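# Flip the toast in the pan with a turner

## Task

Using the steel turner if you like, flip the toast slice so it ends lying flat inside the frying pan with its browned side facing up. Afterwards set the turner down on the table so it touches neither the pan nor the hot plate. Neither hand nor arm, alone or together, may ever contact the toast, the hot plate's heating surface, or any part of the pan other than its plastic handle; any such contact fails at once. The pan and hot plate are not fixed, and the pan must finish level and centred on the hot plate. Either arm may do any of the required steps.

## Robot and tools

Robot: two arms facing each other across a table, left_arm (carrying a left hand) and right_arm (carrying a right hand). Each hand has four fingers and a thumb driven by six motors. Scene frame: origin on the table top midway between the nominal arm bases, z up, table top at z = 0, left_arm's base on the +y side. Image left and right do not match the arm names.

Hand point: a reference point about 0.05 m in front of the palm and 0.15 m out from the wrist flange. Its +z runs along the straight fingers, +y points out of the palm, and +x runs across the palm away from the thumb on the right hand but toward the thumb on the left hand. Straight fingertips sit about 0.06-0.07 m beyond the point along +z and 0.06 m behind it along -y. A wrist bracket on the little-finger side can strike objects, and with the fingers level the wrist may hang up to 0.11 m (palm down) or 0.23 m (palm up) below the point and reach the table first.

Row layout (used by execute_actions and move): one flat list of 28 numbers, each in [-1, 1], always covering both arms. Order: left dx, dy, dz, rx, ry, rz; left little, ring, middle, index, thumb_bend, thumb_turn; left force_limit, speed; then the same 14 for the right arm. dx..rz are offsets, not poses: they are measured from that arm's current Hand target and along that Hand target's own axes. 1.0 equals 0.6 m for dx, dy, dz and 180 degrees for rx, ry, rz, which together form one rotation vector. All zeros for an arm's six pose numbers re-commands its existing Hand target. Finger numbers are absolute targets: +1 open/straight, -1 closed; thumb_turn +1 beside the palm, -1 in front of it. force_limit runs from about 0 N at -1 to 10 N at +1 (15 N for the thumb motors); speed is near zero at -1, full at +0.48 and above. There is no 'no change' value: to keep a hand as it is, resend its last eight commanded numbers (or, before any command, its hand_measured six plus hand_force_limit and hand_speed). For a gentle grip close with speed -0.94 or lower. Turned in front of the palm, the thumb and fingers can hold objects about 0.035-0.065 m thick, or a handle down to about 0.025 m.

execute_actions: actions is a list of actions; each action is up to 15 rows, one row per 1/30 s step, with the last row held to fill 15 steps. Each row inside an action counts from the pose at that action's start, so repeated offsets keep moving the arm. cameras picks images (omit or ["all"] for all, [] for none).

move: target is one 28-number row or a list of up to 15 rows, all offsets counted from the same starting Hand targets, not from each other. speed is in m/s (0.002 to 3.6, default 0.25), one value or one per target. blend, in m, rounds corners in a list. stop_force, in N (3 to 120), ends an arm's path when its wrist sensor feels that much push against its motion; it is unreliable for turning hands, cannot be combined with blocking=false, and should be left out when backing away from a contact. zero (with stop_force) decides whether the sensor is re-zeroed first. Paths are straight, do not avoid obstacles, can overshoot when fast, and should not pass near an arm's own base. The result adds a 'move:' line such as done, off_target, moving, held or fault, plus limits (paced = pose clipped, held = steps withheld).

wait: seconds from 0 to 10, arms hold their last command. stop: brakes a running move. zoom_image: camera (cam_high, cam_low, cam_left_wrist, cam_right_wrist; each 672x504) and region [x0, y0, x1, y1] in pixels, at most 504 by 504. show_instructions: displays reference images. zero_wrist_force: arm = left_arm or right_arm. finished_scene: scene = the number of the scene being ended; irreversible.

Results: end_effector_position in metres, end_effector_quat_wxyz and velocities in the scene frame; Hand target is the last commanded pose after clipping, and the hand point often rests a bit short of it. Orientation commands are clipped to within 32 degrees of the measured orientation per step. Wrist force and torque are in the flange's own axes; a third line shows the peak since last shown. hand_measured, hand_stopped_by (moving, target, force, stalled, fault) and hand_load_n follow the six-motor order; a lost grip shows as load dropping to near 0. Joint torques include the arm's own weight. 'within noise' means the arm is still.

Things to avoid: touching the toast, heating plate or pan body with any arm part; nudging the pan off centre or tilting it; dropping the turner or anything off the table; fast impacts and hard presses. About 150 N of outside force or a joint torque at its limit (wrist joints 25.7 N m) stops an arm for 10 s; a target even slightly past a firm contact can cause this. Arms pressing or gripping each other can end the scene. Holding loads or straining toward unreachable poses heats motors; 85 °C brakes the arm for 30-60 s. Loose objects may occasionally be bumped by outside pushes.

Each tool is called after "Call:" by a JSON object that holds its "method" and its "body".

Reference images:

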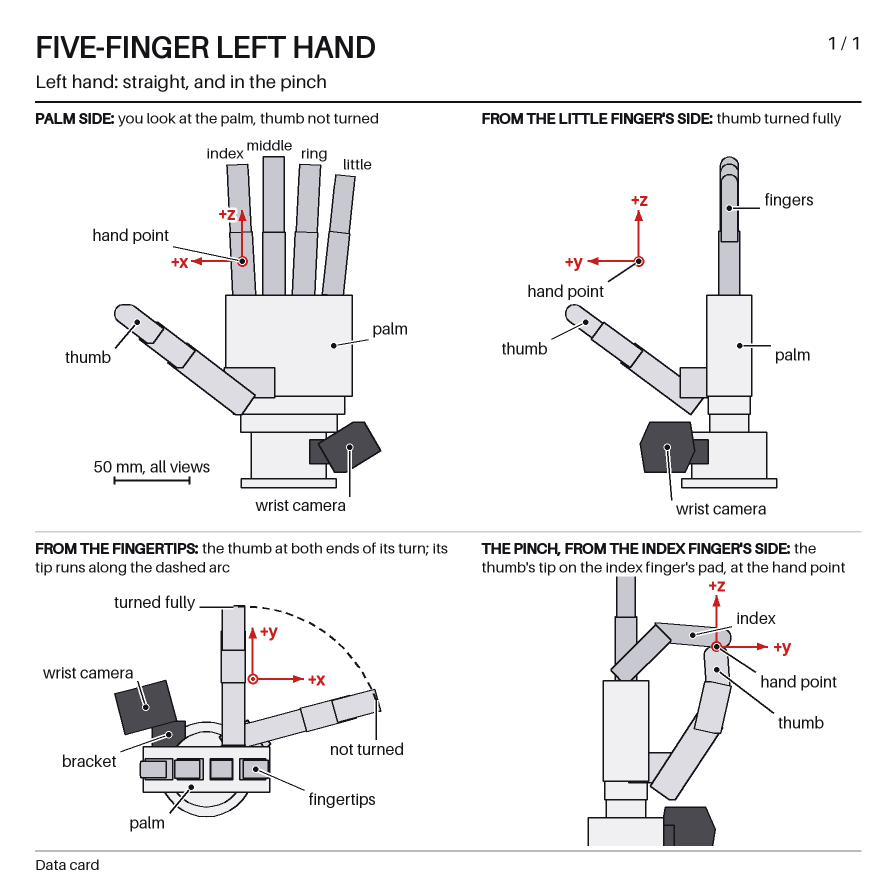

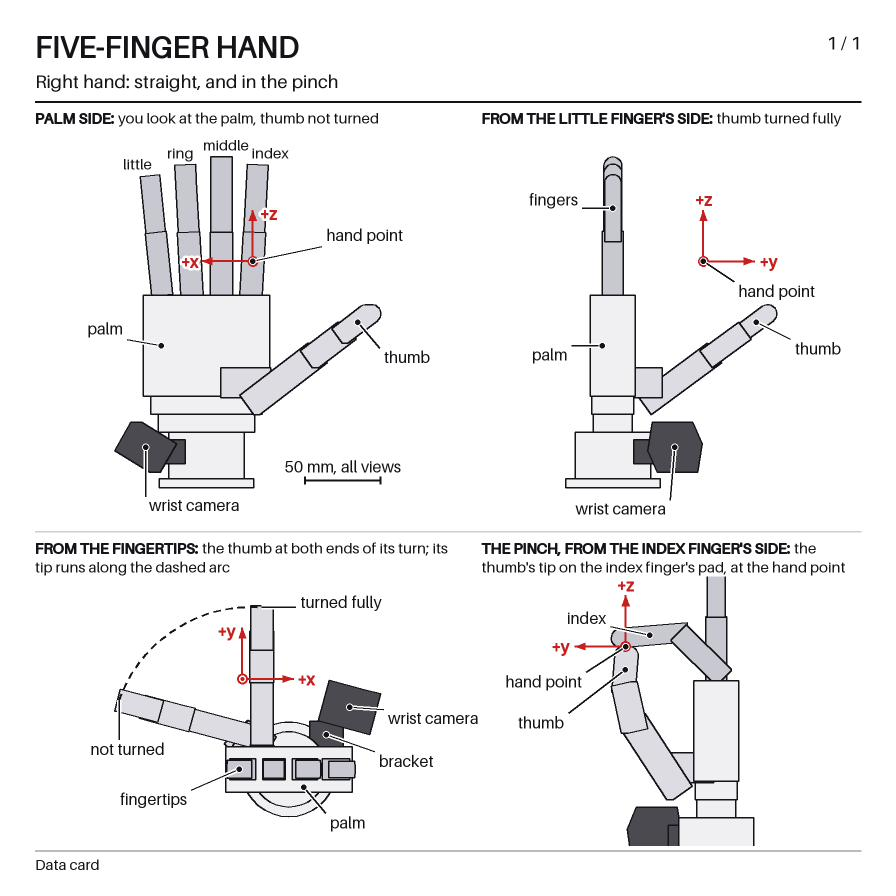

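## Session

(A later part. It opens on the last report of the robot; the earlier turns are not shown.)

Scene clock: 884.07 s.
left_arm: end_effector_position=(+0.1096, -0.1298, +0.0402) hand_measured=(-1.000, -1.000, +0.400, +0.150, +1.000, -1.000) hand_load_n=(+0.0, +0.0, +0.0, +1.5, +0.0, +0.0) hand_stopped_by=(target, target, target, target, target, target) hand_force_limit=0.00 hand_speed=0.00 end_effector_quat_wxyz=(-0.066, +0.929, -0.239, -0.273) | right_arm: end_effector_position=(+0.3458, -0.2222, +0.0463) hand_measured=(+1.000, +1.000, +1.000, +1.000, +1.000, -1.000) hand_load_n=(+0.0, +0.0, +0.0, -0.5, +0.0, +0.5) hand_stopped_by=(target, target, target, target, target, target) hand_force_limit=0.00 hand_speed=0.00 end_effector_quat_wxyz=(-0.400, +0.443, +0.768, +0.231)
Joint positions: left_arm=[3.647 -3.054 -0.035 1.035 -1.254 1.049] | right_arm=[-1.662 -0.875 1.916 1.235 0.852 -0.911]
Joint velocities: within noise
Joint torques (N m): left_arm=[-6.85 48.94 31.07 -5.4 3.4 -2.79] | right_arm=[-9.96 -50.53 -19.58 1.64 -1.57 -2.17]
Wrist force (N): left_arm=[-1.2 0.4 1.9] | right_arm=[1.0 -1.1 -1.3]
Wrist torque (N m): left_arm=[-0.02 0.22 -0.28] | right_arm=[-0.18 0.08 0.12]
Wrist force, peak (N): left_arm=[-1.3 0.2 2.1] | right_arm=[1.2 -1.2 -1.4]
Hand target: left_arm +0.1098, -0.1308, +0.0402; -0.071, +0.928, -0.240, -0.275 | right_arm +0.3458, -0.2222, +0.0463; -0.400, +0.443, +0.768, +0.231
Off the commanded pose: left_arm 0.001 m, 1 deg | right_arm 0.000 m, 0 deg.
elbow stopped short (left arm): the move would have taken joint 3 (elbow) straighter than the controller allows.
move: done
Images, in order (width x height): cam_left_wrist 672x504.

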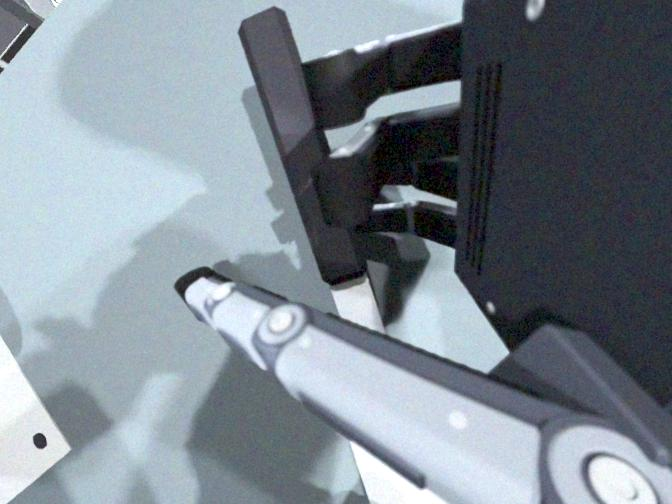

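Call:
{"method": "move", "body": {"target": [0,0,0,0,0,0,-1,-1,0.4,0.15,0.1,-1,-0.6,-0.8,0,0,0,0,0,0,1,1,1,1,1,-1,0,0], "speed": 0.04, "cameras": ["cam_left_wrist"]}}

Call:
{"method": "zoom_image", "body": {"camera": "cam_left_wrist", "region": [200, 0, 480, 300]}}

Scene clock: 896.60 s.
left_arm: end_effector_position=(+0.1096, -0.1298, +0.0402) hand_measured=(-1.000, -1.000, +0.400, +0.150, +0.100, -1.000) hand_load_n=(+0.0, +0.0, +0.0, +1.0, +0.0, +0.0) hand_stopped_by=(target, target, target, target, target, target) hand_force_limit=-0.60 hand_speed=-0.80 end_effector_quat_wxyz=(-0.066, +0.929, -0.239, -0.273) | right_arm: end_effector_position=(+0.3458, -0.2222, +0.0463) hand_measured=(+1.000, +1.000, +1.000, +1.000, +1.000, -1.000) hand_load_n=(+0.0, +0.0, +0.0, -0.5, +0.0, +0.0) hand_stopped_by=(target, target, target, target, target, target) hand_force_limit=0.00 hand_speed=0.00 end_effector_quat_wxyz=(-0.400, +0.443, +0.768, +0.231)
Joint positions: left_arm=[3.647 -3.054 -0.035 1.035 -1.254 1.049] | right_arm=[-1.662 -0.875 1.916 1.235 0.852 -0.911]
Joint velocities: within noise
Joint torques (N m): left_arm=[8.21 60.57 30.5 -0.49 3.1 -2.6] | right_arm=[-9.22 -50.51 -19.78 1.76 -1.46 -2.1]
Wrist force (N): left_arm=[-1.1 0.4 1.3] | right_arm=[1.0 -0.9 -1.4]
Wrist torque (N m): left_arm=[-0.02 0.22 -0.29] | right_arm=[-0.16 0.10 0.12]
Wrist force, peak (N): left_arm=[-1.3 0.1 2.1] | right_arm=[1.3 -1.0 -1.4]
Hand target: left_arm +0.1098, -0.1308, +0.0402; -0.071, +0.928, -0.240, -0.275 | right_arm +0.3458, -0.2222, +0.0463; -0.400, +0.443, +0.768, +0.231
Off the commanded pose: left_arm 0.001 m, 1 deg | right_arm 0.000 m, 0 deg.
elbow stopped short (left arm): the move would have taken joint 3 (elbow) straighter than the controller allows.
move: done
Images, in order (width x height): cam_left_wrist 672x504.

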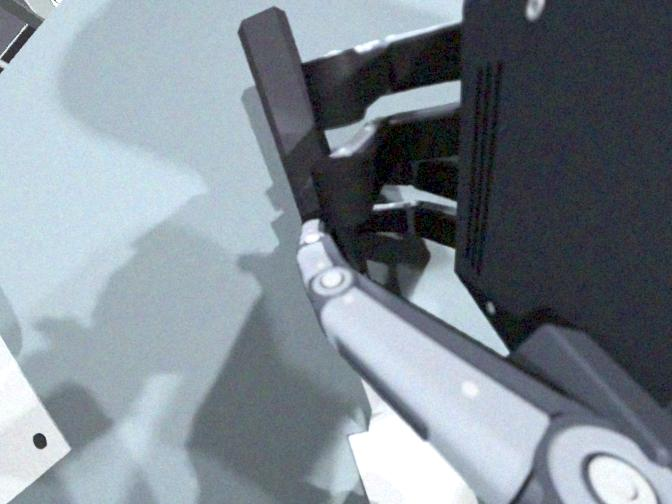

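Scaled by 1.680.

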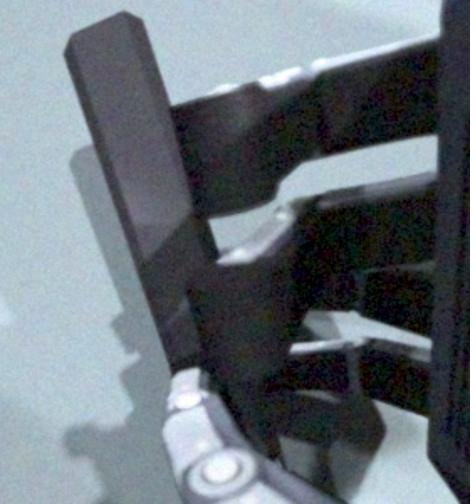

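Call:
{"method": "move", "body": {"target": [0,0,0,0,0,0,-1,-1,-0.6,-0.6,-0.4,-1,-0.2,-0.85,0,0,0,0,0,0,1,1,1,1,1,-1,0,0], "speed": 0.04, "cameras": ["cam_left_wrist"]}}

Call:
{"method": "zoom_image", "body": {"camera": "cam_left_wrist", "region": [200, 0, 480, 300]}}

Scene clock: 902.50 s.
left_arm: end_effector_position=(+0.1096, -0.1298, +0.0402) hand_measured=(-1.000, -1.000, +0.166, +0.056, -0.018, -1.000) hand_load_n=(+0.0, +0.0, +4.0, +4.5, +6.0, -0.5) hand_stopped_by=(target, target, force, force, force, target) hand_force_limit=-0.20 hand_speed=-0.85 end_effector_quat_wxyz=(-0.066, +0.929, -0.239, -0.273) | right_arm: end_effector_position=(+0.3458, -0.2222, +0.0463) hand_measured=(+1.000, +1.000, +1.000, +1.000, +1.000, -1.000) hand_load_n=(+0.0, +0.5, +0.0, -0.5, +0.0, +0.5) hand_stopped_by=(target, target, target, target, target, target) hand_force_limit=0.00 hand_speed=0.00 end_effector_quat_wxyz=(-0.400, +0.443, +0.768, +0.231)
Joint positions: left_arm=[3.647 -3.054 -0.035 1.035 -1.254 1.049] | right_arm=[-1.662 -0.876 1.916 1.235 0.852 -0.911]
Joint velocities: within noise
Joint torques (N m): left_arm=[2.42 52.25 28.87 0.1 2.77 1.32] | right_arm=[-9.91 -47.28 -19.43 1.8 -0.89 -2.04]
Wrist force (N): left_arm=[-3.1 0.4 4.1] | right_arm=[5.6 -0.8 -5.8]
Wrist torque (N m): left_arm=[-0.03 0.26 -0.25] | right_arm=[0.10 0.31 0.40]
Wrist force, peak (N): left_arm=[-3.1 0.4 4.1] | right_arm=[6.0 -0.8 -5.8]
Hand target: left_arm +0.1098, -0.1308, +0.0402; -0.071, +0.928, -0.240, -0.275 | right_arm +0.3458, -0.2222, +0.0463; -0.400, +0.443, +0.768, +0.231
Off the commanded pose: left_arm 0.001 m, 1 deg | right_arm 0.000 m, 0 deg.
elbow stopped short (left arm): the move would have taken joint 3 (elbow) straighter than the controller allows.
move: done
Images, in order (width x height): cam_left_wrist 672x504.

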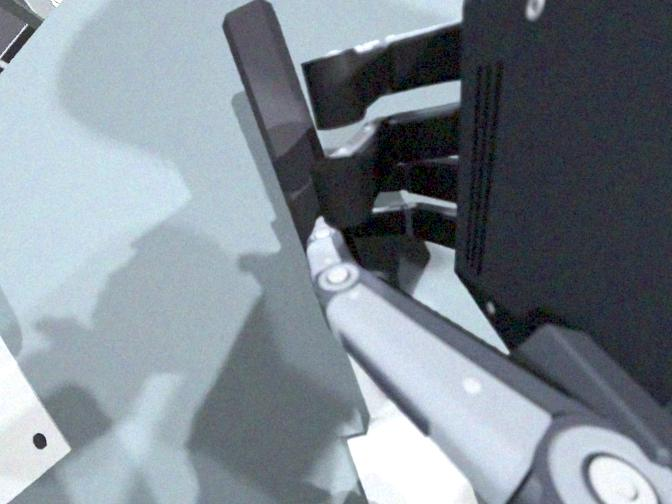

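Scaled by 1.680.

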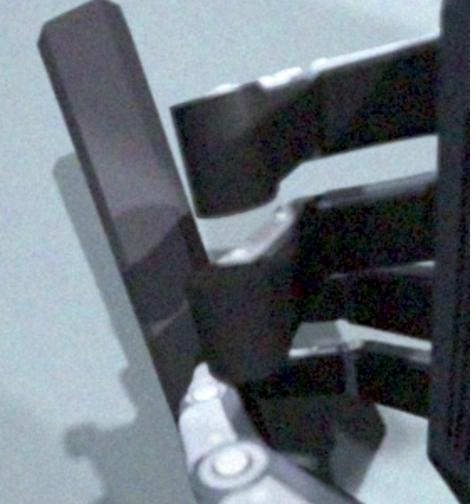

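Call:
{"method": "move", "body": {"target": [0,0,0,0,0,0,-1,-1,-0.6,-0.6,-0.4,-1,-0.2,-0.85,0.0137,0,-0.0096,0,0,0,1,1,1,1,1,-1,0,0], "speed": 0.03, "cameras": []}}

Call:
{"method": "move", "body": {"target": [0,0,0,0,0,0,-1,-1,-0.65,-0.65,-0.45,-1,0.2,-0.9,0.0655,0,-0.0459,0,0,0,1,1,1,1,1,-1,0,0], "speed": 0.06, "cameras": ["cam_left_wrist"]}}

Scene clock: 906.67 s.
left_arm: end_effector_position=(+0.1096, -0.1298, +0.0401) hand_measured=(-1.000, -1.000, +0.166, +0.056, -0.018, -1.000) hand_load_n=(+0.0, +0.0, +3.5, +3.5, +6.0, -0.5) hand_stopped_by=(target, target, force, force, force, target) hand_force_limit=-0.20 hand_speed=-0.85 end_effector_quat_wxyz=(-0.066, +0.929, -0.239, -0.273) | right_arm: end_effector_position=(+0.3458, -0.2222, +0.0563) hand_measured=(+1.000, +1.000, +1.000, +1.000, +1.000, -1.000) hand_load_n=(+0.0, +0.0, +0.0, +0.0, +0.0, +0.0) hand_stopped_by=(target, target, target, target, target, target) hand_force_limit=0.00 hand_speed=0.00 end_effector_quat_wxyz=(-0.400, +0.443, +0.768, +0.231)
Joint positions: left_arm=[3.647 -3.054 -0.035 1.035 -1.254 1.049] | right_arm=[-1.662 -0.897 1.917 1.256 0.852 -0.911]
Joint velocities: within noise
Joint torques (N m): left_arm=[-3.97 56.97 27.75 -0.46 3.18 0.93] | right_arm=[-8.29 -51.51 4.88 4.33 -1.21 -1.55]
Wrist force (N): left_arm=[-1.0 0.8 1.2] | right_arm=[0.0 -1.0 0.0]
Wrist torque (N m): left_arm=[0.04 0.29 -0.27] | right_arm=[-0.21 0.03 0.07]
Wrist force, peak (N): left_arm=[-3.2 0.3 4.1] | right_arm=[6.1 -0.8 -5.9]
Hand target: left_arm +0.1098, -0.1308, +0.0402; -0.071, +0.928, -0.240, -0.275 | right_arm +0.3458, -0.2222, +0.0564; -0.400, +0.443, +0.768, +0.231
Off the commanded pose: left_arm 0.001 m, 1 deg | right_arm 0.000 m, 0 deg.
elbow stopped short (left arm): the move would have taken joint 3 (elbow) straighter than the controller allows.
move: done
No camera images: "cameras" was empty.

Scene clock: 907.57 s.
left_arm: end_effector_position=(+0.1095, -0.1297, +0.0402) hand_measured=(-1.000, -1.000, +0.150, +0.038, -0.022, -1.000) hand_load_n=(+0.5, +0.0, +7.0, +7.0, +9.5, -0.5) hand_stopped_by=(target, target, force, force, force, target) hand_force_limit=0.20 hand_speed=-0.90 end_effector_quat_wxyz=(-0.066, +0.929, -0.239, -0.274) | right_arm: end_effector_position=(+0.3458, -0.2221, +0.0752) hand_measured=(+1.000, +1.000, +1.000, +1.000, +1.000, -1.000) hand_load_n=(+0.0, +0.0, +0.0, -0.5, +0.0, +0.5) hand_stopped_by=(target, target, target, target, target, target) hand_force_limit=0.00 hand_speed=0.00 end_effector_quat_wxyz=(-0.400, +0.443, +0.768, +0.231)
Joint positions: left_arm=[3.647 -3.054 -0.035 1.035 -1.254 1.049] | right_arm=[-1.662 -0.937 1.916 1.296 0.852 -0.911]
Joint velocities: within noise
Joint torques (N m): left_arm=[-6.72 50.1 27.15 -4.13 -2.3 1.53] | right_arm=[4.94 -24.74 4.59 1.16 -0.97 0.33]
Wrist force (N): left_arm=[-0.9 0.5 1.3] | right_arm=[-0.1 -1.2 -0.1]
Wrist torque (N m): left_arm=[-0.01 0.34 -0.25] | right_arm=[-0.22 0.05 0.07]
Wrist force, peak (N): left_arm=[-1.2 0.8 1.4] | right_arm=[1.5 -1.3 -1.3]
Hand target: left_arm +0.1097, -0.1304, +0.0402; -0.069, +0.929, -0.240, -0.274 | right_arm +0.3457, -0.2221, +0.0751; -0.400, +0.443, +0.768, +0.231 (not the last commanded pose)
Off the commanded pose: left_arm 0.001 m, 1 deg | right_arm 0.029 m, 0 deg.
elbow stopped short (left arm): the move would have taken joint 3 (elbow) straighter than the controller allows.
move: held (right_arm; a check stopped the path); limits=held
pose unreachable (right arm): on one or more control steps of this call, first in action 0 (counted from 0), this arm could not follow its commanded pose, so it was not sent that pose on those steps. It may still have moved: this result reports where it is.
cause: moving toward the commanded pose would bring a part of the arm too close to another arm (a part of this arm just beyond joint 6 (wrist 3) and a part of the left arm just beyond its joint 4 (wrist 1), at the place that arm is still heading or pushing toward).
Images, in order (width x height): cam_left_wrist 672x504.

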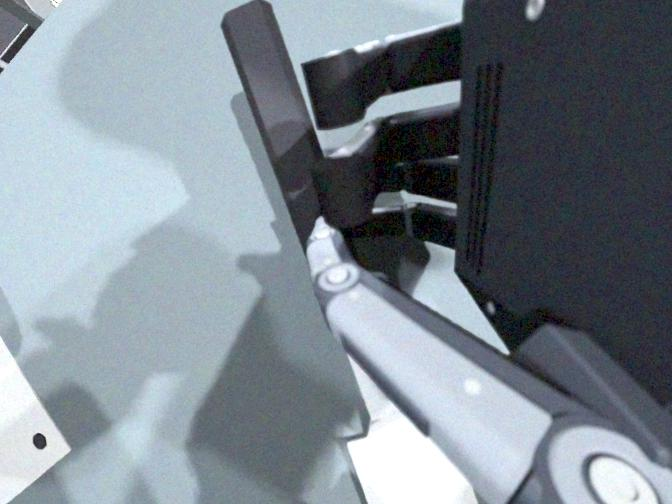

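Call:
{"method": "move", "body": {"target": [-0.1065,-0.073,-0.0898,0,0,0,-1,-1,-0.65,-0.65,-0.45,-1,0.2,-0.9,-0.083,-0.083,-0.118,0,0,0,1,1,1,1,1,-1,0,0], "speed": 0.06, "cameras": ["cam_left_wrist","cam_right_wrist","cam_low"]}}

Call:
{"method": "zoom_image", "body": {"camera": "cam_low", "region": [220, 130, 420, 280]}}

Scene clock: 912.90 s.
left_arm: end_effector_position=(+0.1096, -0.0800, +0.1200) hand_measured=(-1.000, -1.000, +0.150, +0.038, -0.024, -1.000) hand_load_n=(+0.5, +0.0, +0.0, +8.5, +3.5, +4.0) hand_stopped_by=(target, target, force, force, force, target) hand_force_limit=0.20 hand_speed=-0.90 end_effector_quat_wxyz=(-0.069, +0.929, -0.240, -0.274) | right_arm: end_effector_position=(+0.3459, -0.3219, +0.0749) hand_measured=(+1.000, +1.000, +1.000, +1.000, +1.000, -1.000) hand_load_n=(+0.0, +0.0, +0.0, +0.0, +0.0, +0.0) hand_stopped_by=(target, target, target, target, target, target) hand_force_limit=0.00 hand_speed=0.00 end_effector_quat_wxyz=(-0.400, +0.443, +0.768, +0.231)
Joint positions: left_arm=[3.679 -2.674 -0.609 1.214 -1.272 1.081] | right_arm=[-1.912 -0.941 1.973 1.376 1.026 -1.133]
Joint velocities: within noise
Joint torques (N m): left_arm=[10.02 59.89 5.98 -0.53 -2.22 2.35] | right_arm=[-13.24 -22.54 4.93 4.32 1.58 -2.66]
Wrist force (N): left_arm=[0.3 0.3 2.4] | right_arm=[-0.3 -0.9 -0.2]
Wrist torque (N m): left_arm=[-0.06 0.02 -0.29] | right_arm=[-0.19 0.07 0.05]
Wrist force, peak (N): left_arm=[-0.1 0.2 2.5] | right_arm=[0.0 -1.5 0.0]
Hand target: left_arm +0.1096, -0.0800, +0.1200; -0.069, +0.929, -0.240, -0.274 | right_arm +0.3459, -0.3220, +0.0749; -0.400, +0.443, +0.768, +0.231
Off the commanded pose: left_arm 0.000 m, 0 deg | right_arm 0.000 m, 0 deg.
move: done
Images, in order (width x height): cam_low 672x504, cam_left_wrist 672x504, cam_right_wrist 672x504.

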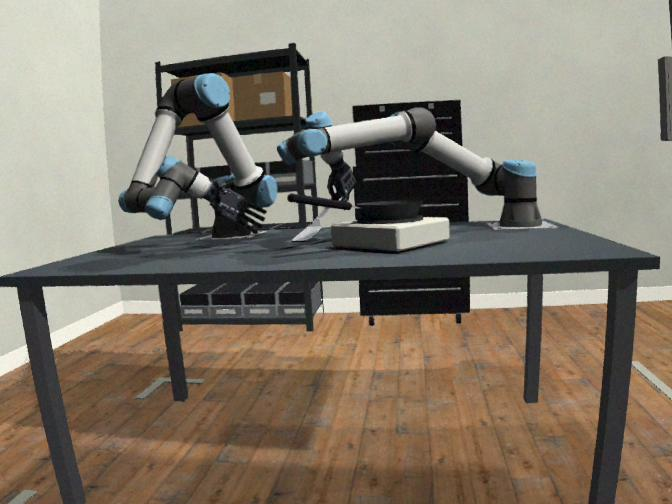

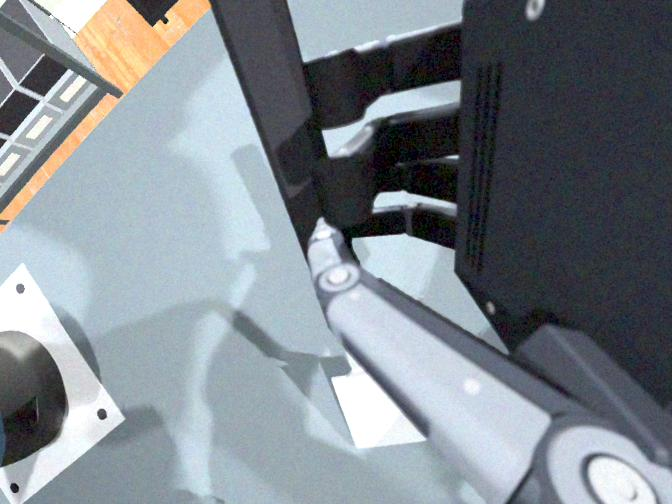

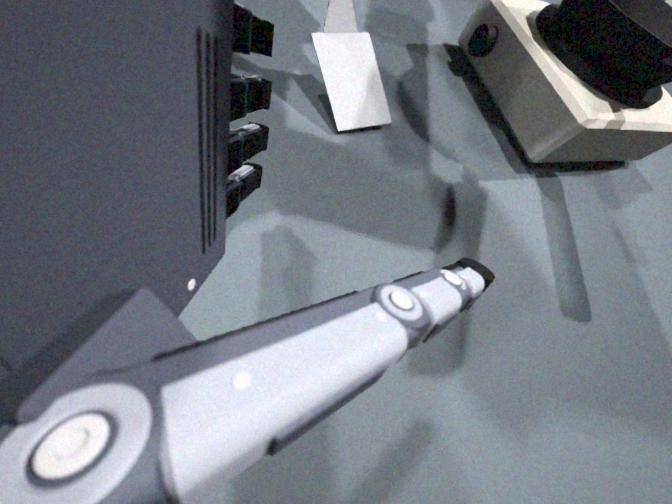

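Scaled by 2.520.

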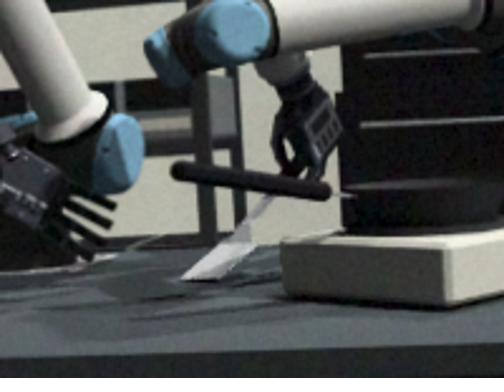

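Call:
{"method": "move", "body": {"target": [-0.0727,0,-0.1118,0,0.1,0,-1,-1,-0.65,-0.65,-0.45,-1,0.2,-0.9,0,0,0,0,0,0,1,1,1,1,1,-1,0,0], "speed": 0.08, "cameras": ["cam_left_wrist","cam_right_wrist","cam_low"]}}

Call:
{"method": "zoom_image", "body": {"camera": "cam_left_wrist", "region": [180, 0, 480, 300]}}

Call:
{"method": "zoom_image", "body": {"camera": "cam_low", "region": [220, 130, 420, 280]}}

Scene clock: 920.10 s.
left_arm: end_effector_position=(+0.1096, -0.0797, +0.1999) hand_measured=(-1.000, -1.000, +0.150, +0.038, -0.024, -1.000) hand_load_n=(+0.0, +0.0, +0.0, +9.0, +3.5, +4.0) hand_stopped_by=(target, target, force, force, force, target) hand_force_limit=0.20 hand_speed=-0.90 end_effector_quat_wxyz=(-0.031, +0.960, -0.248, -0.126) | right_arm: end_effector_position=(+0.3459, -0.3220, +0.0749) hand_measured=(+1.000, +1.000, +1.000, +1.000, +1.000, -1.000) hand_load_n=(+0.0, +0.0, +0.0, +0.0, +0.0, +0.0) hand_stopped_by=(target, target, target, target, target, target) hand_force_limit=0.00 hand_speed=0.00 end_effector_quat_wxyz=(-0.400, +0.443, +0.768, +0.231)
Joint positions: left_arm=[3.614 -2.465 -0.676 1.361 -1.416 0.955] | right_arm=[-1.912 -0.941 1.973 1.376 1.026 -1.133]
Joint velocities: within noise
Joint torques (N m): left_arm=[-8.39 56.62 5.85 -0.49 -2.69 -2.7] | right_arm=[-12.47 -22.61 -5.26 3.89 1.12 -2.79]
Wrist force (N): left_arm=[-0.2 0.7 2.4] | right_arm=[0.1 -1.2 0.0]
Wrist torque (N m): left_arm=[0.09 0.01 -0.15] | right_arm=[-0.24 0.00 0.06]
Wrist force, peak (N): left_arm=[-0.2 0.6 2.7] | right_arm=[-0.2 -1.4 -0.4]
Hand target: left_arm +0.1096, -0.0797, +0.2000; -0.031, +0.960, -0.248, -0.126 | right_arm +0.3459, -0.3220, +0.0749; -0.400, +0.443, +0.768, +0.231
Off the commanded pose: left_arm 0.000 m, 0 deg | right_arm 0.000 m, 0 deg.
move: done
Images, in order (width x height): cam_low 672x504, cam_left_wrist 672x504, cam_right_wrist 672x504.

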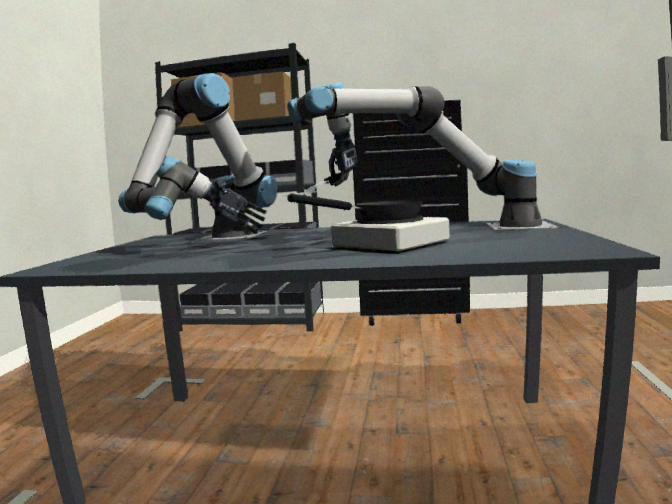

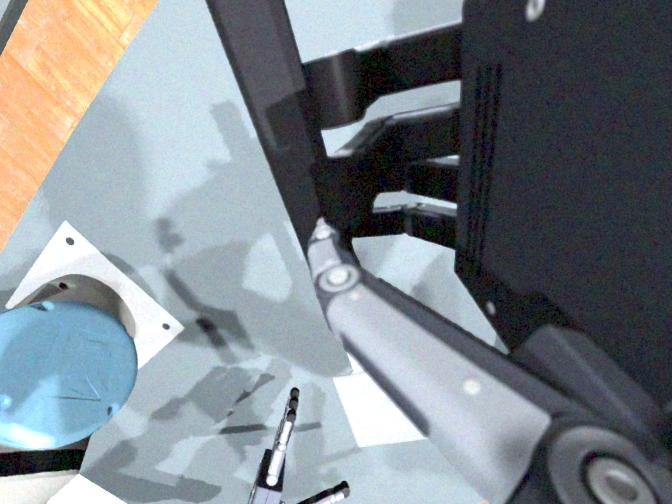

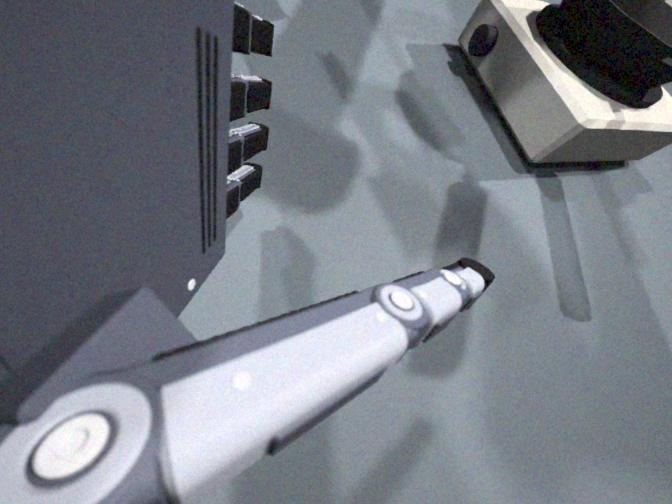

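Scaled by 1.680.

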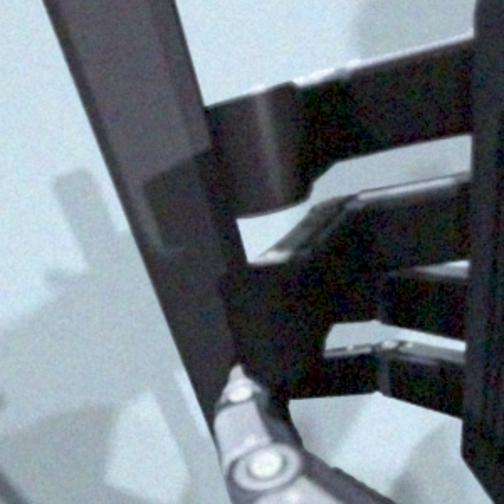

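Scaled by 2.520.

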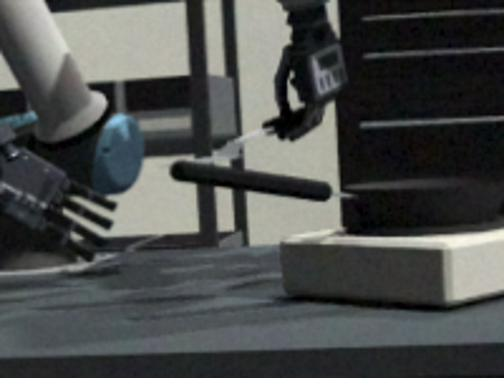

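Call:
{"method": "move", "body": {"target": [0,0,0,0,0,0,-1,-1,-0.75,-0.65,-0.45,-1,-0.3,-0.9,0,0,0,0,0,0,1,1,1,1,1,-1,0,0], "speed": 0.08, "cameras": ["cam_left_wrist"]}}

Call:
{"method": "zoom_image", "body": {"camera": "cam_left_wrist", "region": [250, 250, 500, 504]}}

Scene clock: 925.97 s.
left_arm: end_effector_position=(+0.1096, -0.0797, +0.2000) hand_measured=(-1.000, -1.000, +0.058, +0.038, -0.024, -1.000) hand_load_n=(+0.0, +0.0, +3.0, +8.5, +4.5, +5.5) hand_stopped_by=(target, target, force, force, force, target) hand_force_limit=-0.30 hand_speed=-0.90 end_effector_quat_wxyz=(-0.031, +0.960, -0.248, -0.126) | right_arm: end_effector_position=(+0.3459, -0.3220, +0.0749) hand_measured=(+1.000, +1.000, +1.000, +1.000, +1.000, -1.000) hand_load_n=(+0.0, +0.0, +0.0, +0.0, +0.0, +0.5) hand_stopped_by=(target, target, target, target, target, target) hand_force_limit=0.00 hand_speed=0.00 end_effector_quat_wxyz=(-0.400, +0.443, +0.768, +0.231)
Joint positions: left_arm=[3.614 -2.465 -0.676 1.361 -1.416 0.955] | right_arm=[-1.912 -0.941 1.973 1.376 1.026 -1.133]
Joint velocities: within noise
Joint torques (N m): left_arm=[-7.93 56.64 6.64 -0.22 -2.42 -2.77] | right_arm=[-12.46 -22.78 -10.63 3.95 1.37 -2.74]
Wrist force (N): left_arm=[0.0 0.6 2.4] | right_arm=[-0.1 -1.3 -0.1]
Wrist torque (N m): left_arm=[0.07 -0.03 -0.15] | right_arm=[-0.25 0.04 0.05]
Wrist force, peak (N): left_arm=[-0.1 0.8 2.6] | right_arm=[-0.2 -1.4 -0.2]
Hand target: left_arm +0.1096, -0.0797, +0.2000; -0.031, +0.960, -0.248, -0.126 | right_arm +0.3459, -0.3220, +0.0749; -0.400, +0.443, +0.768, +0.231
Off the commanded pose: left_arm 0.000 m, 0 deg | right_arm 0.000 m, 0 deg.
move: done
Images, in order (width x height): cam_left_wrist 672x504.

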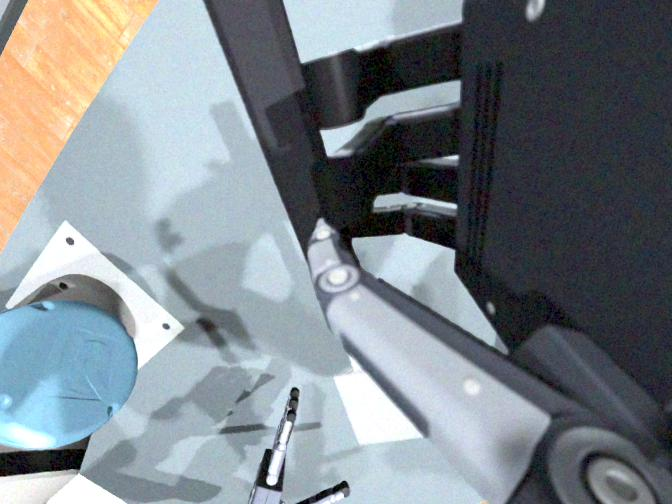

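Scaled by 1.984.

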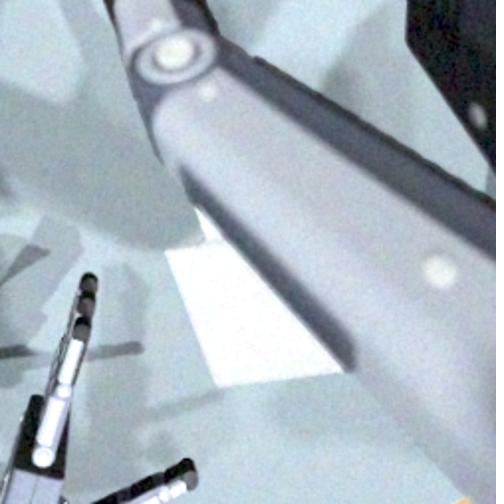

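Call:
{"method": "move", "body": {"target": [[-0.064,0,-0.2415,0,0,0,-1,-1,-0.75,-0.65,-0.45,-1,-0.3,-0.9,0,0,0,0,0,0,1,1,1,1,1,-1,0,0],[-0.278,-0.615,-0.195,-0.018,-0.1022,0.0731,-1,-1,-0.75,-0.65,-0.45,-1,-0.3,-0.9,0,0,0,0,0,0,1,1,1,1,1,-1,0,0]], "speed": 0.1, "cameras": ["cam_left_wrist","cam_high","cam_low"]}}

Call:
{"method": "zoom_image", "body": {"camera": "cam_high", "region": [180, 160, 400, 340]}}

Call:
{"method": "zoom_image", "body": {"camera": "cam_low", "region": [280, 80, 480, 260]}}

Scene clock: 996.63 s.
left_arm: end_effector_position=(+0.1734, +0.3072, +0.3547) hand_measured=(-1.000, -1.000, +0.058, +0.038, -0.024, -1.000) hand_load_n=(+0.0, +0.0, +3.0, +8.5, +4.5, +6.0) hand_stopped_by=(target, target, force, force, force, target) hand_force_limit=-0.30 hand_speed=-0.90 end_effector_quat_wxyz=(-0.028, +0.894, -0.344, -0.287) | right_arm: end_effector_position=(+0.3459, -0.3220, +0.0749) hand_measured=(+1.000, +1.000, +1.000, +1.000, +1.000, -1.000) hand_load_n=(+0.0, +0.0, +0.0, +0.5, +0.0, +0.0) hand_stopped_by=(target, target, target, target, target, target) hand_force_limit=0.00 hand_speed=0.00 end_effector_quat_wxyz=(-0.400, +0.443, +0.768, +0.231)
Joint positions: left_arm=[4.339 -1.737 -1.573 1.155 -1.601 1.885] | right_arm=[-1.912 -0.941 1.973 1.376 1.026 -1.133]
Joint velocities: within noise
Joint torques (N m): left_arm=[10.03 31.42 5.18 -3.47 -2.83 2.45] | right_arm=[-11.76 -23.4 -19.65 4.09 1.31 -2.72]
Wrist force (N): left_arm=[-0.1 -0.1 1.9] | right_arm=[-0.1 -1.2 -0.2]
Wrist torque (N m): left_arm=[-0.06 0.09 -0.35] | right_arm=[-0.23 0.04 0.05]
Wrist force, peak (N): left_arm=[0.4 1.0 2.9] | right_arm=[-0.1 -1.5 -0.2]
Hand target: left_arm +0.1734, +0.3072, +0.3547; -0.028, +0.894, -0.344, -0.287 | right_arm +0.3459, -0.3220, +0.0749; -0.400, +0.443, +0.768, +0.231
Off the commanded pose: left_arm 0.000 m, 0 deg | right_arm 0.000 m, 0 deg.
elbow stopped short (left arm): the move would have taken joint 3 (elbow) straighter than the controller allows.
move: done
Images, in order (width x height): cam_high 672x504, cam_low 672x504, cam_left_wrist 672x504.

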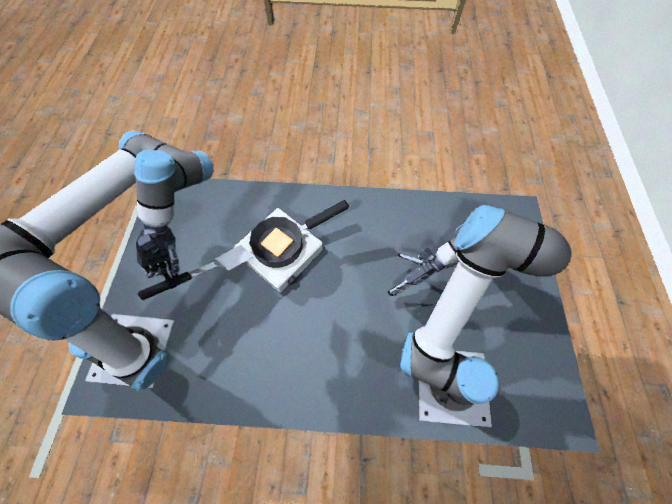

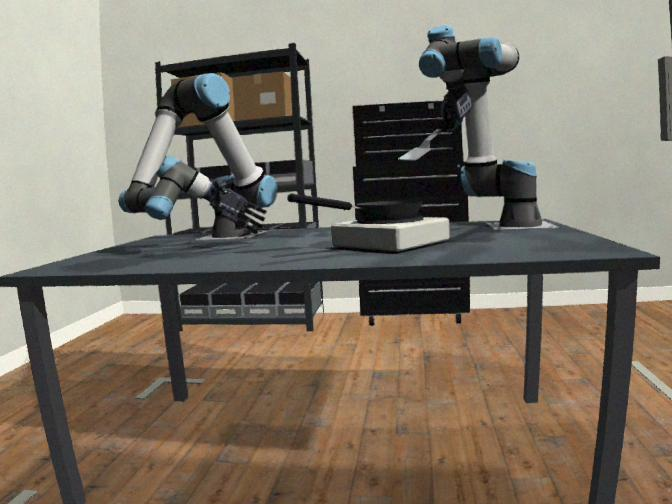

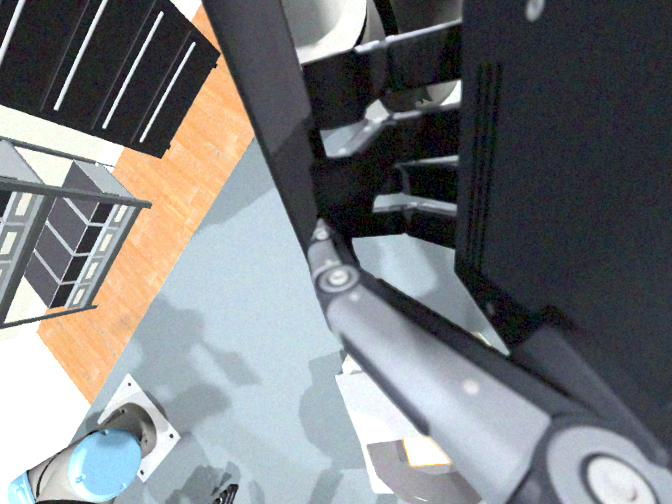

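Scaled by 2.291.

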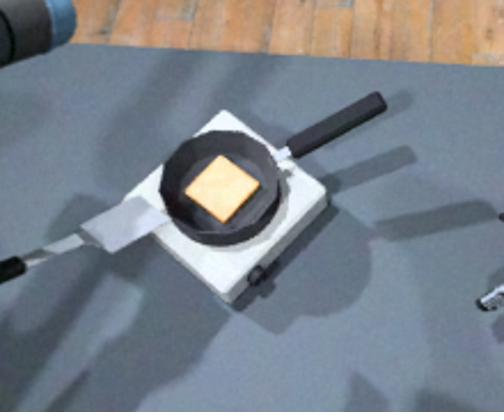

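Scaled by 2.520.

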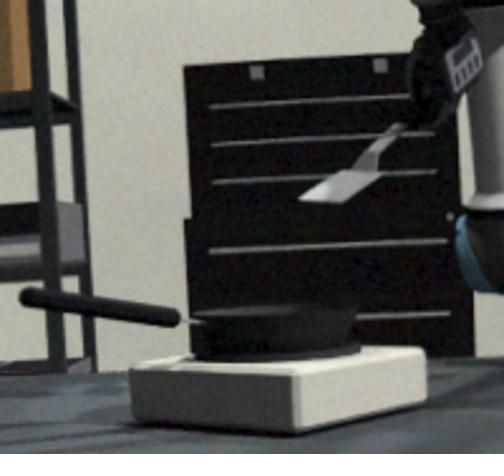

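Call:
{"method": "move", "body": {"target": [0,0,0,0,0,0,-1,-1,-0.75,-0.65,-0.45,-1,-0.3,-0.9,0.0872,0.0585,-0.2387,0,0.194,0,1,1,1,1,1,-1,0,0], "speed": 0.2, "cameras": ["cam_right_wrist"]}}

Call:
{"method": "zoom_image", "body": {"camera": "cam_left_wrist", "region": [300, 300, 504, 504]}}

Scene clock: 1008.57 s.
left_arm: end_effector_position=(+0.1734, +0.3072, +0.3547) hand_measured=(-1.000, -1.000, +0.058, +0.038, -0.024, -1.000) hand_load_n=(+0.0, +0.0, +3.5, +8.5, +4.5, +5.5) hand_stopped_by=(target, target, force, force, force, target) hand_force_limit=-0.30 hand_speed=-0.90 end_effector_quat_wxyz=(-0.028, +0.894, -0.344, -0.287) | right_arm: end_effector_position=(+0.4200, -0.3801, +0.1998) hand_measured=(+1.000, +1.000, +1.000, +1.000, +1.000, -1.000) hand_load_n=(+0.0, +0.0, +0.0, +0.0, +0.0, +0.0) hand_stopped_by=(target, target, target, target, target, target) hand_force_limit=0.00 hand_speed=0.00 end_effector_quat_wxyz=(-0.612, +0.354, +0.613, +0.353)
Joint positions: left_arm=[4.339 -1.737 -1.573 1.155 -1.601 1.885] | right_arm=[-2.043 -0.784 1.791 2.134 1.017 -1.57]
Joint velocities: within noise
Joint torques (N m): left_arm=[9.73 31.76 10.02 -1.55 -2.79 2.46] | right_arm=[-11.68 -30.25 -24.04 2.75 1.99 -2.94]
Wrist force (N): left_arm=[-0.1 0.1 2.1] | right_arm=[-0.3 -1.1 0.6]
Wrist torque (N m): left_arm=[-0.04 0.08 -0.35] | right_arm=[-0.28 0.06 0.02]
Wrist force, peak (N): left_arm=[0.0 0.0 2.5] | right_arm=[-0.3 -1.3 0.7]
Hand target: left_arm +0.1734, +0.3072, +0.3547; -0.028, +0.894, -0.344, -0.287 | right_arm +0.4201, -0.3801, +0.1998; +0.612, -0.354, -0.613, -0.353
Off the commanded pose: left_arm 0.000 m, 0 deg | right_arm 0.000 m, 0 deg.
move: done
Images, in order (width x height): cam_right_wrist 672x504.

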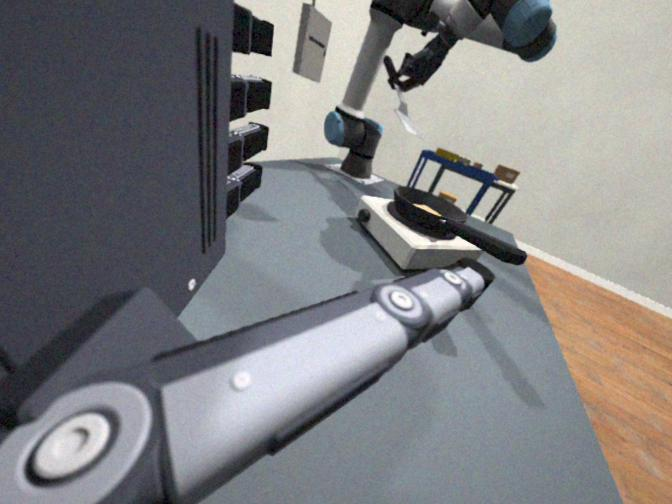

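This scene's latest camera images include none from cam_left_wrist. They are from: cam_right_wrist. cam_left_wrist's image comes with the result of a call that names it in "cameras".

Call:
{"method": "wait", "body": {"seconds": 0.1, "cameras": ["cam_left_wrist","cam_high"]}}

Call:
{"method": "zoom_image", "body": {"camera": "cam_left_wrist", "region": [300, 300, 504, 504]}}

Call:
{"method": "zoom_image", "body": {"camera": "cam_high", "region": [200, 180, 340, 310]}}

Scene clock: 1015.37 s.
left_arm: end_effector_position=(+0.1734, +0.3072, +0.3547) hand_measured=(-1.000, -1.000, +0.058, +0.038, -0.024, -1.000) hand_load_n=(+0.0, +0.0, +3.0, +8.5, +4.5, +5.5) hand_stopped_by=(target, target, force, force, force, target) hand_force_limit=-0.30 hand_speed=-0.90 end_effector_quat_wxyz=(-0.028, +0.894, -0.344, -0.287) | right_arm: end_effector_position=(+0.4201, -0.3801, +0.1998) hand_measured=(+1.000, +1.000, +1.000, +1.000, +1.000, -1.000) hand_load_n=(+0.0, +0.0, +0.0, +0.0, +0.0, +0.5) hand_stopped_by=(target, target, target, target, target, target) hand_force_limit=0.00 hand_speed=0.00 end_effector_quat_wxyz=(-0.612, +0.354, +0.613, +0.353)
Joint positions: left_arm=[4.339 -1.737 -1.573 1.155 -1.601 1.885] | right_arm=[-2.043 -0.784 1.791 2.134 1.017 -1.57]
Joint velocities: within noise
Joint torques (N m): left_arm=[9.84 31.42 10.43 -1.41 -2.51 2.46] | right_arm=[-9.15 -30.39 -19.68 2.54 1.87 -2.74]
Wrist force (N): left_arm=[0.2 0.0 2.2] | right_arm=[-0.2 -1.5 0.3]
Wrist torque (N m): left_arm=[-0.06 0.04 -0.33] | right_arm=[-0.32 0.05 0.02]
Wrist force, peak (N): left_arm=[0.0 -0.2 2.4] | right_arm=[-0.4 -1.5 0.5]
Hand target: left_arm +0.1734, +0.3072, +0.3547; -0.028, +0.894, -0.344, -0.287 | right_arm +0.4201, -0.3801, +0.1998; +0.612, -0.354, -0.613, -0.353
Off the commanded pose: left_arm 0.000 m, 0 deg | right_arm 0.000 m, 0 deg.
wait: 0.10 s; at rest from the start
Images, in order (width x height): cam_high 672x504, cam_left_wrist 672x504.

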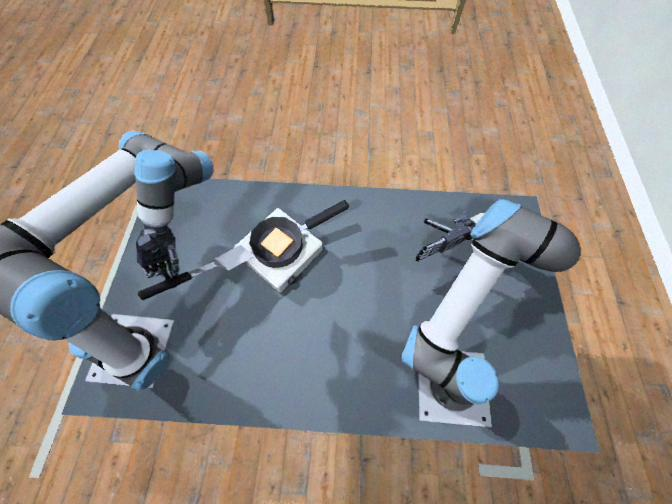

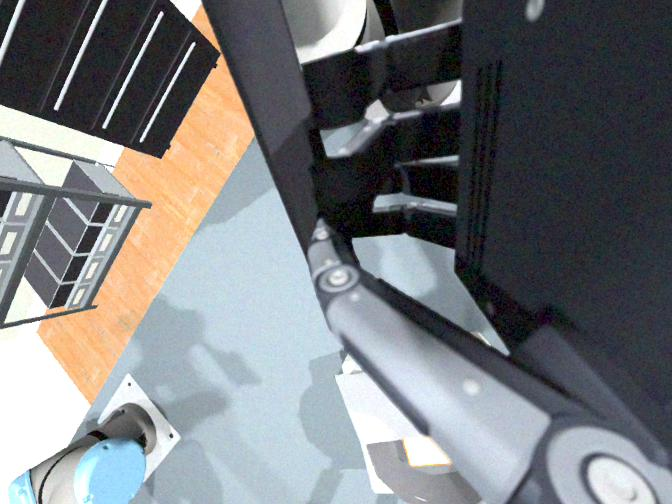

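Scaled by 2.471.

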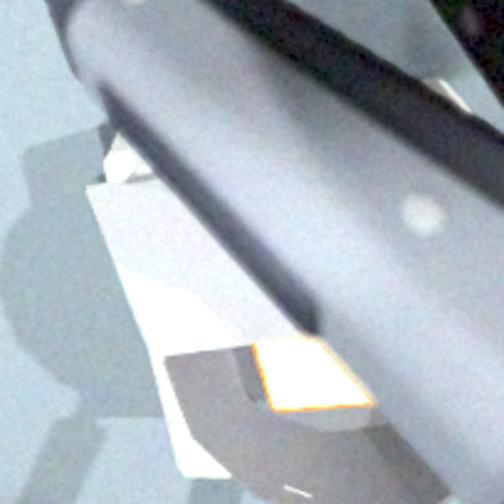

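Scaled by 3.600.

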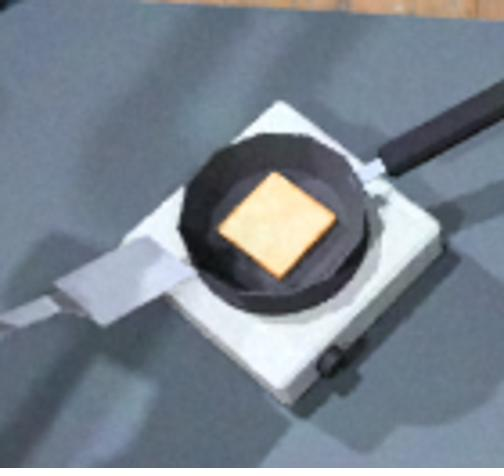

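Call:
{"method": "move", "body": {"target": [0,0,0,0,0,0,-1,-1,-0.75,-0.65,-0.45,-1,-0.3,-0.9,0.05,0,0.18,0,0.12,0,1,1,1,1,1,1,0,0], "speed": 0.15, "cameras": ["cam_right_wrist"]}}

Scene clock: 1069.93 s.
left_arm: end_effector_position=(+0.1734, +0.3072, +0.3547) hand_measured=(-1.000, -1.000, +0.058, +0.038, -0.024, -1.000) hand_load_n=(+0.0, +0.0, +3.0, +9.0, +5.0, +5.5) hand_stopped_by=(target, target, force, force, force, target) hand_force_limit=-0.30 hand_speed=-0.90 end_effector_quat_wxyz=(-0.028, +0.894, -0.344, -0.287) | right_arm: end_effector_position=(+0.3660, -0.2866, +0.2297) hand_measured=(+1.000, +1.000, +1.000, +1.000, +1.000, +1.000) hand_load_n=(+0.0, +0.0, +0.0, +0.0, +0.0, +0.0) hand_stopped_by=(target, target, target, target, target, target) hand_force_limit=0.00 hand_speed=0.00 end_effector_quat_wxyz=(-0.716, +0.281, +0.487, +0.413)
Joint positions: left_arm=[4.339 -1.737 -1.573 1.155 -1.601 1.885] | right_arm=[-1.902 -0.776 2.122 2.27 0.933 -1.867]
Joint velocities: within noise
Joint torques (N m): left_arm=[9 30.78 11.8 -1.9 -2.28 2.33] | right_arm=[9.85 -24.81 7.86 1.63 -1.19 -2.75]
Wrist force (N): left_arm=[0.0 0.1 2.2] | right_arm=[-0.4 -0.8 0.5]
Wrist torque (N m): left_arm=[-0.06 0.08 -0.34] | right_arm=[-0.29 0.07 0.05]
Wrist force, peak (N): left_arm=[-0.1 0.1 2.4] | right_arm=[-0.5 -1.5 0.7]
Hand target: left_arm +0.1734, +0.3072, +0.3547; -0.028, +0.894, -0.344, -0.287 | right_arm +0.3660, -0.2865, +0.2297; +0.716, -0.281, -0.487, -0.413
Off the commanded pose: left_arm 0.000 m, 0 deg | right_arm 0.000 m, 0 deg.
move: done
Images, in order (width x height): cam_right_wrist 672x504.

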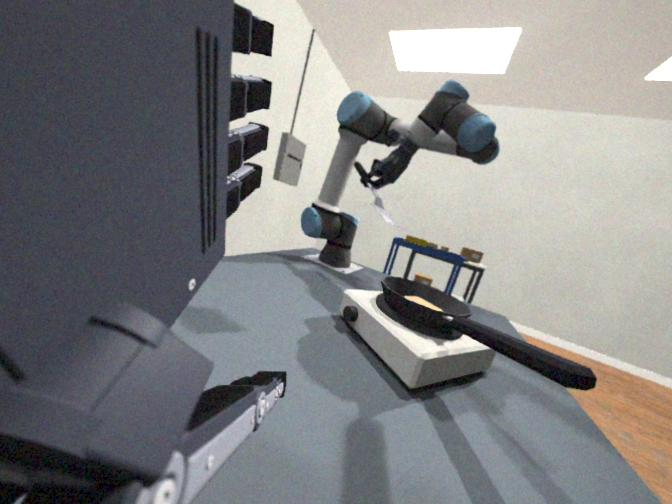

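Call:
{"method": "zoom_image", "body": {"camera": "cam_right_wrist", "region": [340, 130, 460, 240]}}

Scaled by 4.200.

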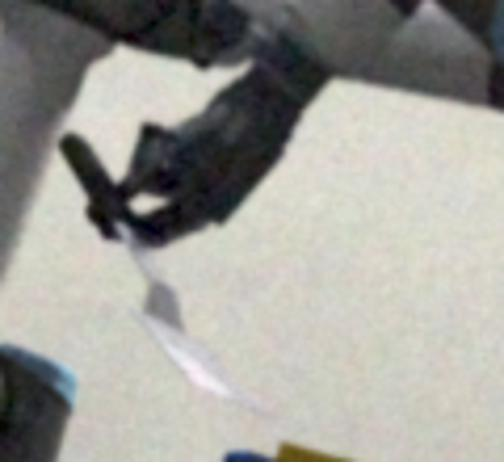

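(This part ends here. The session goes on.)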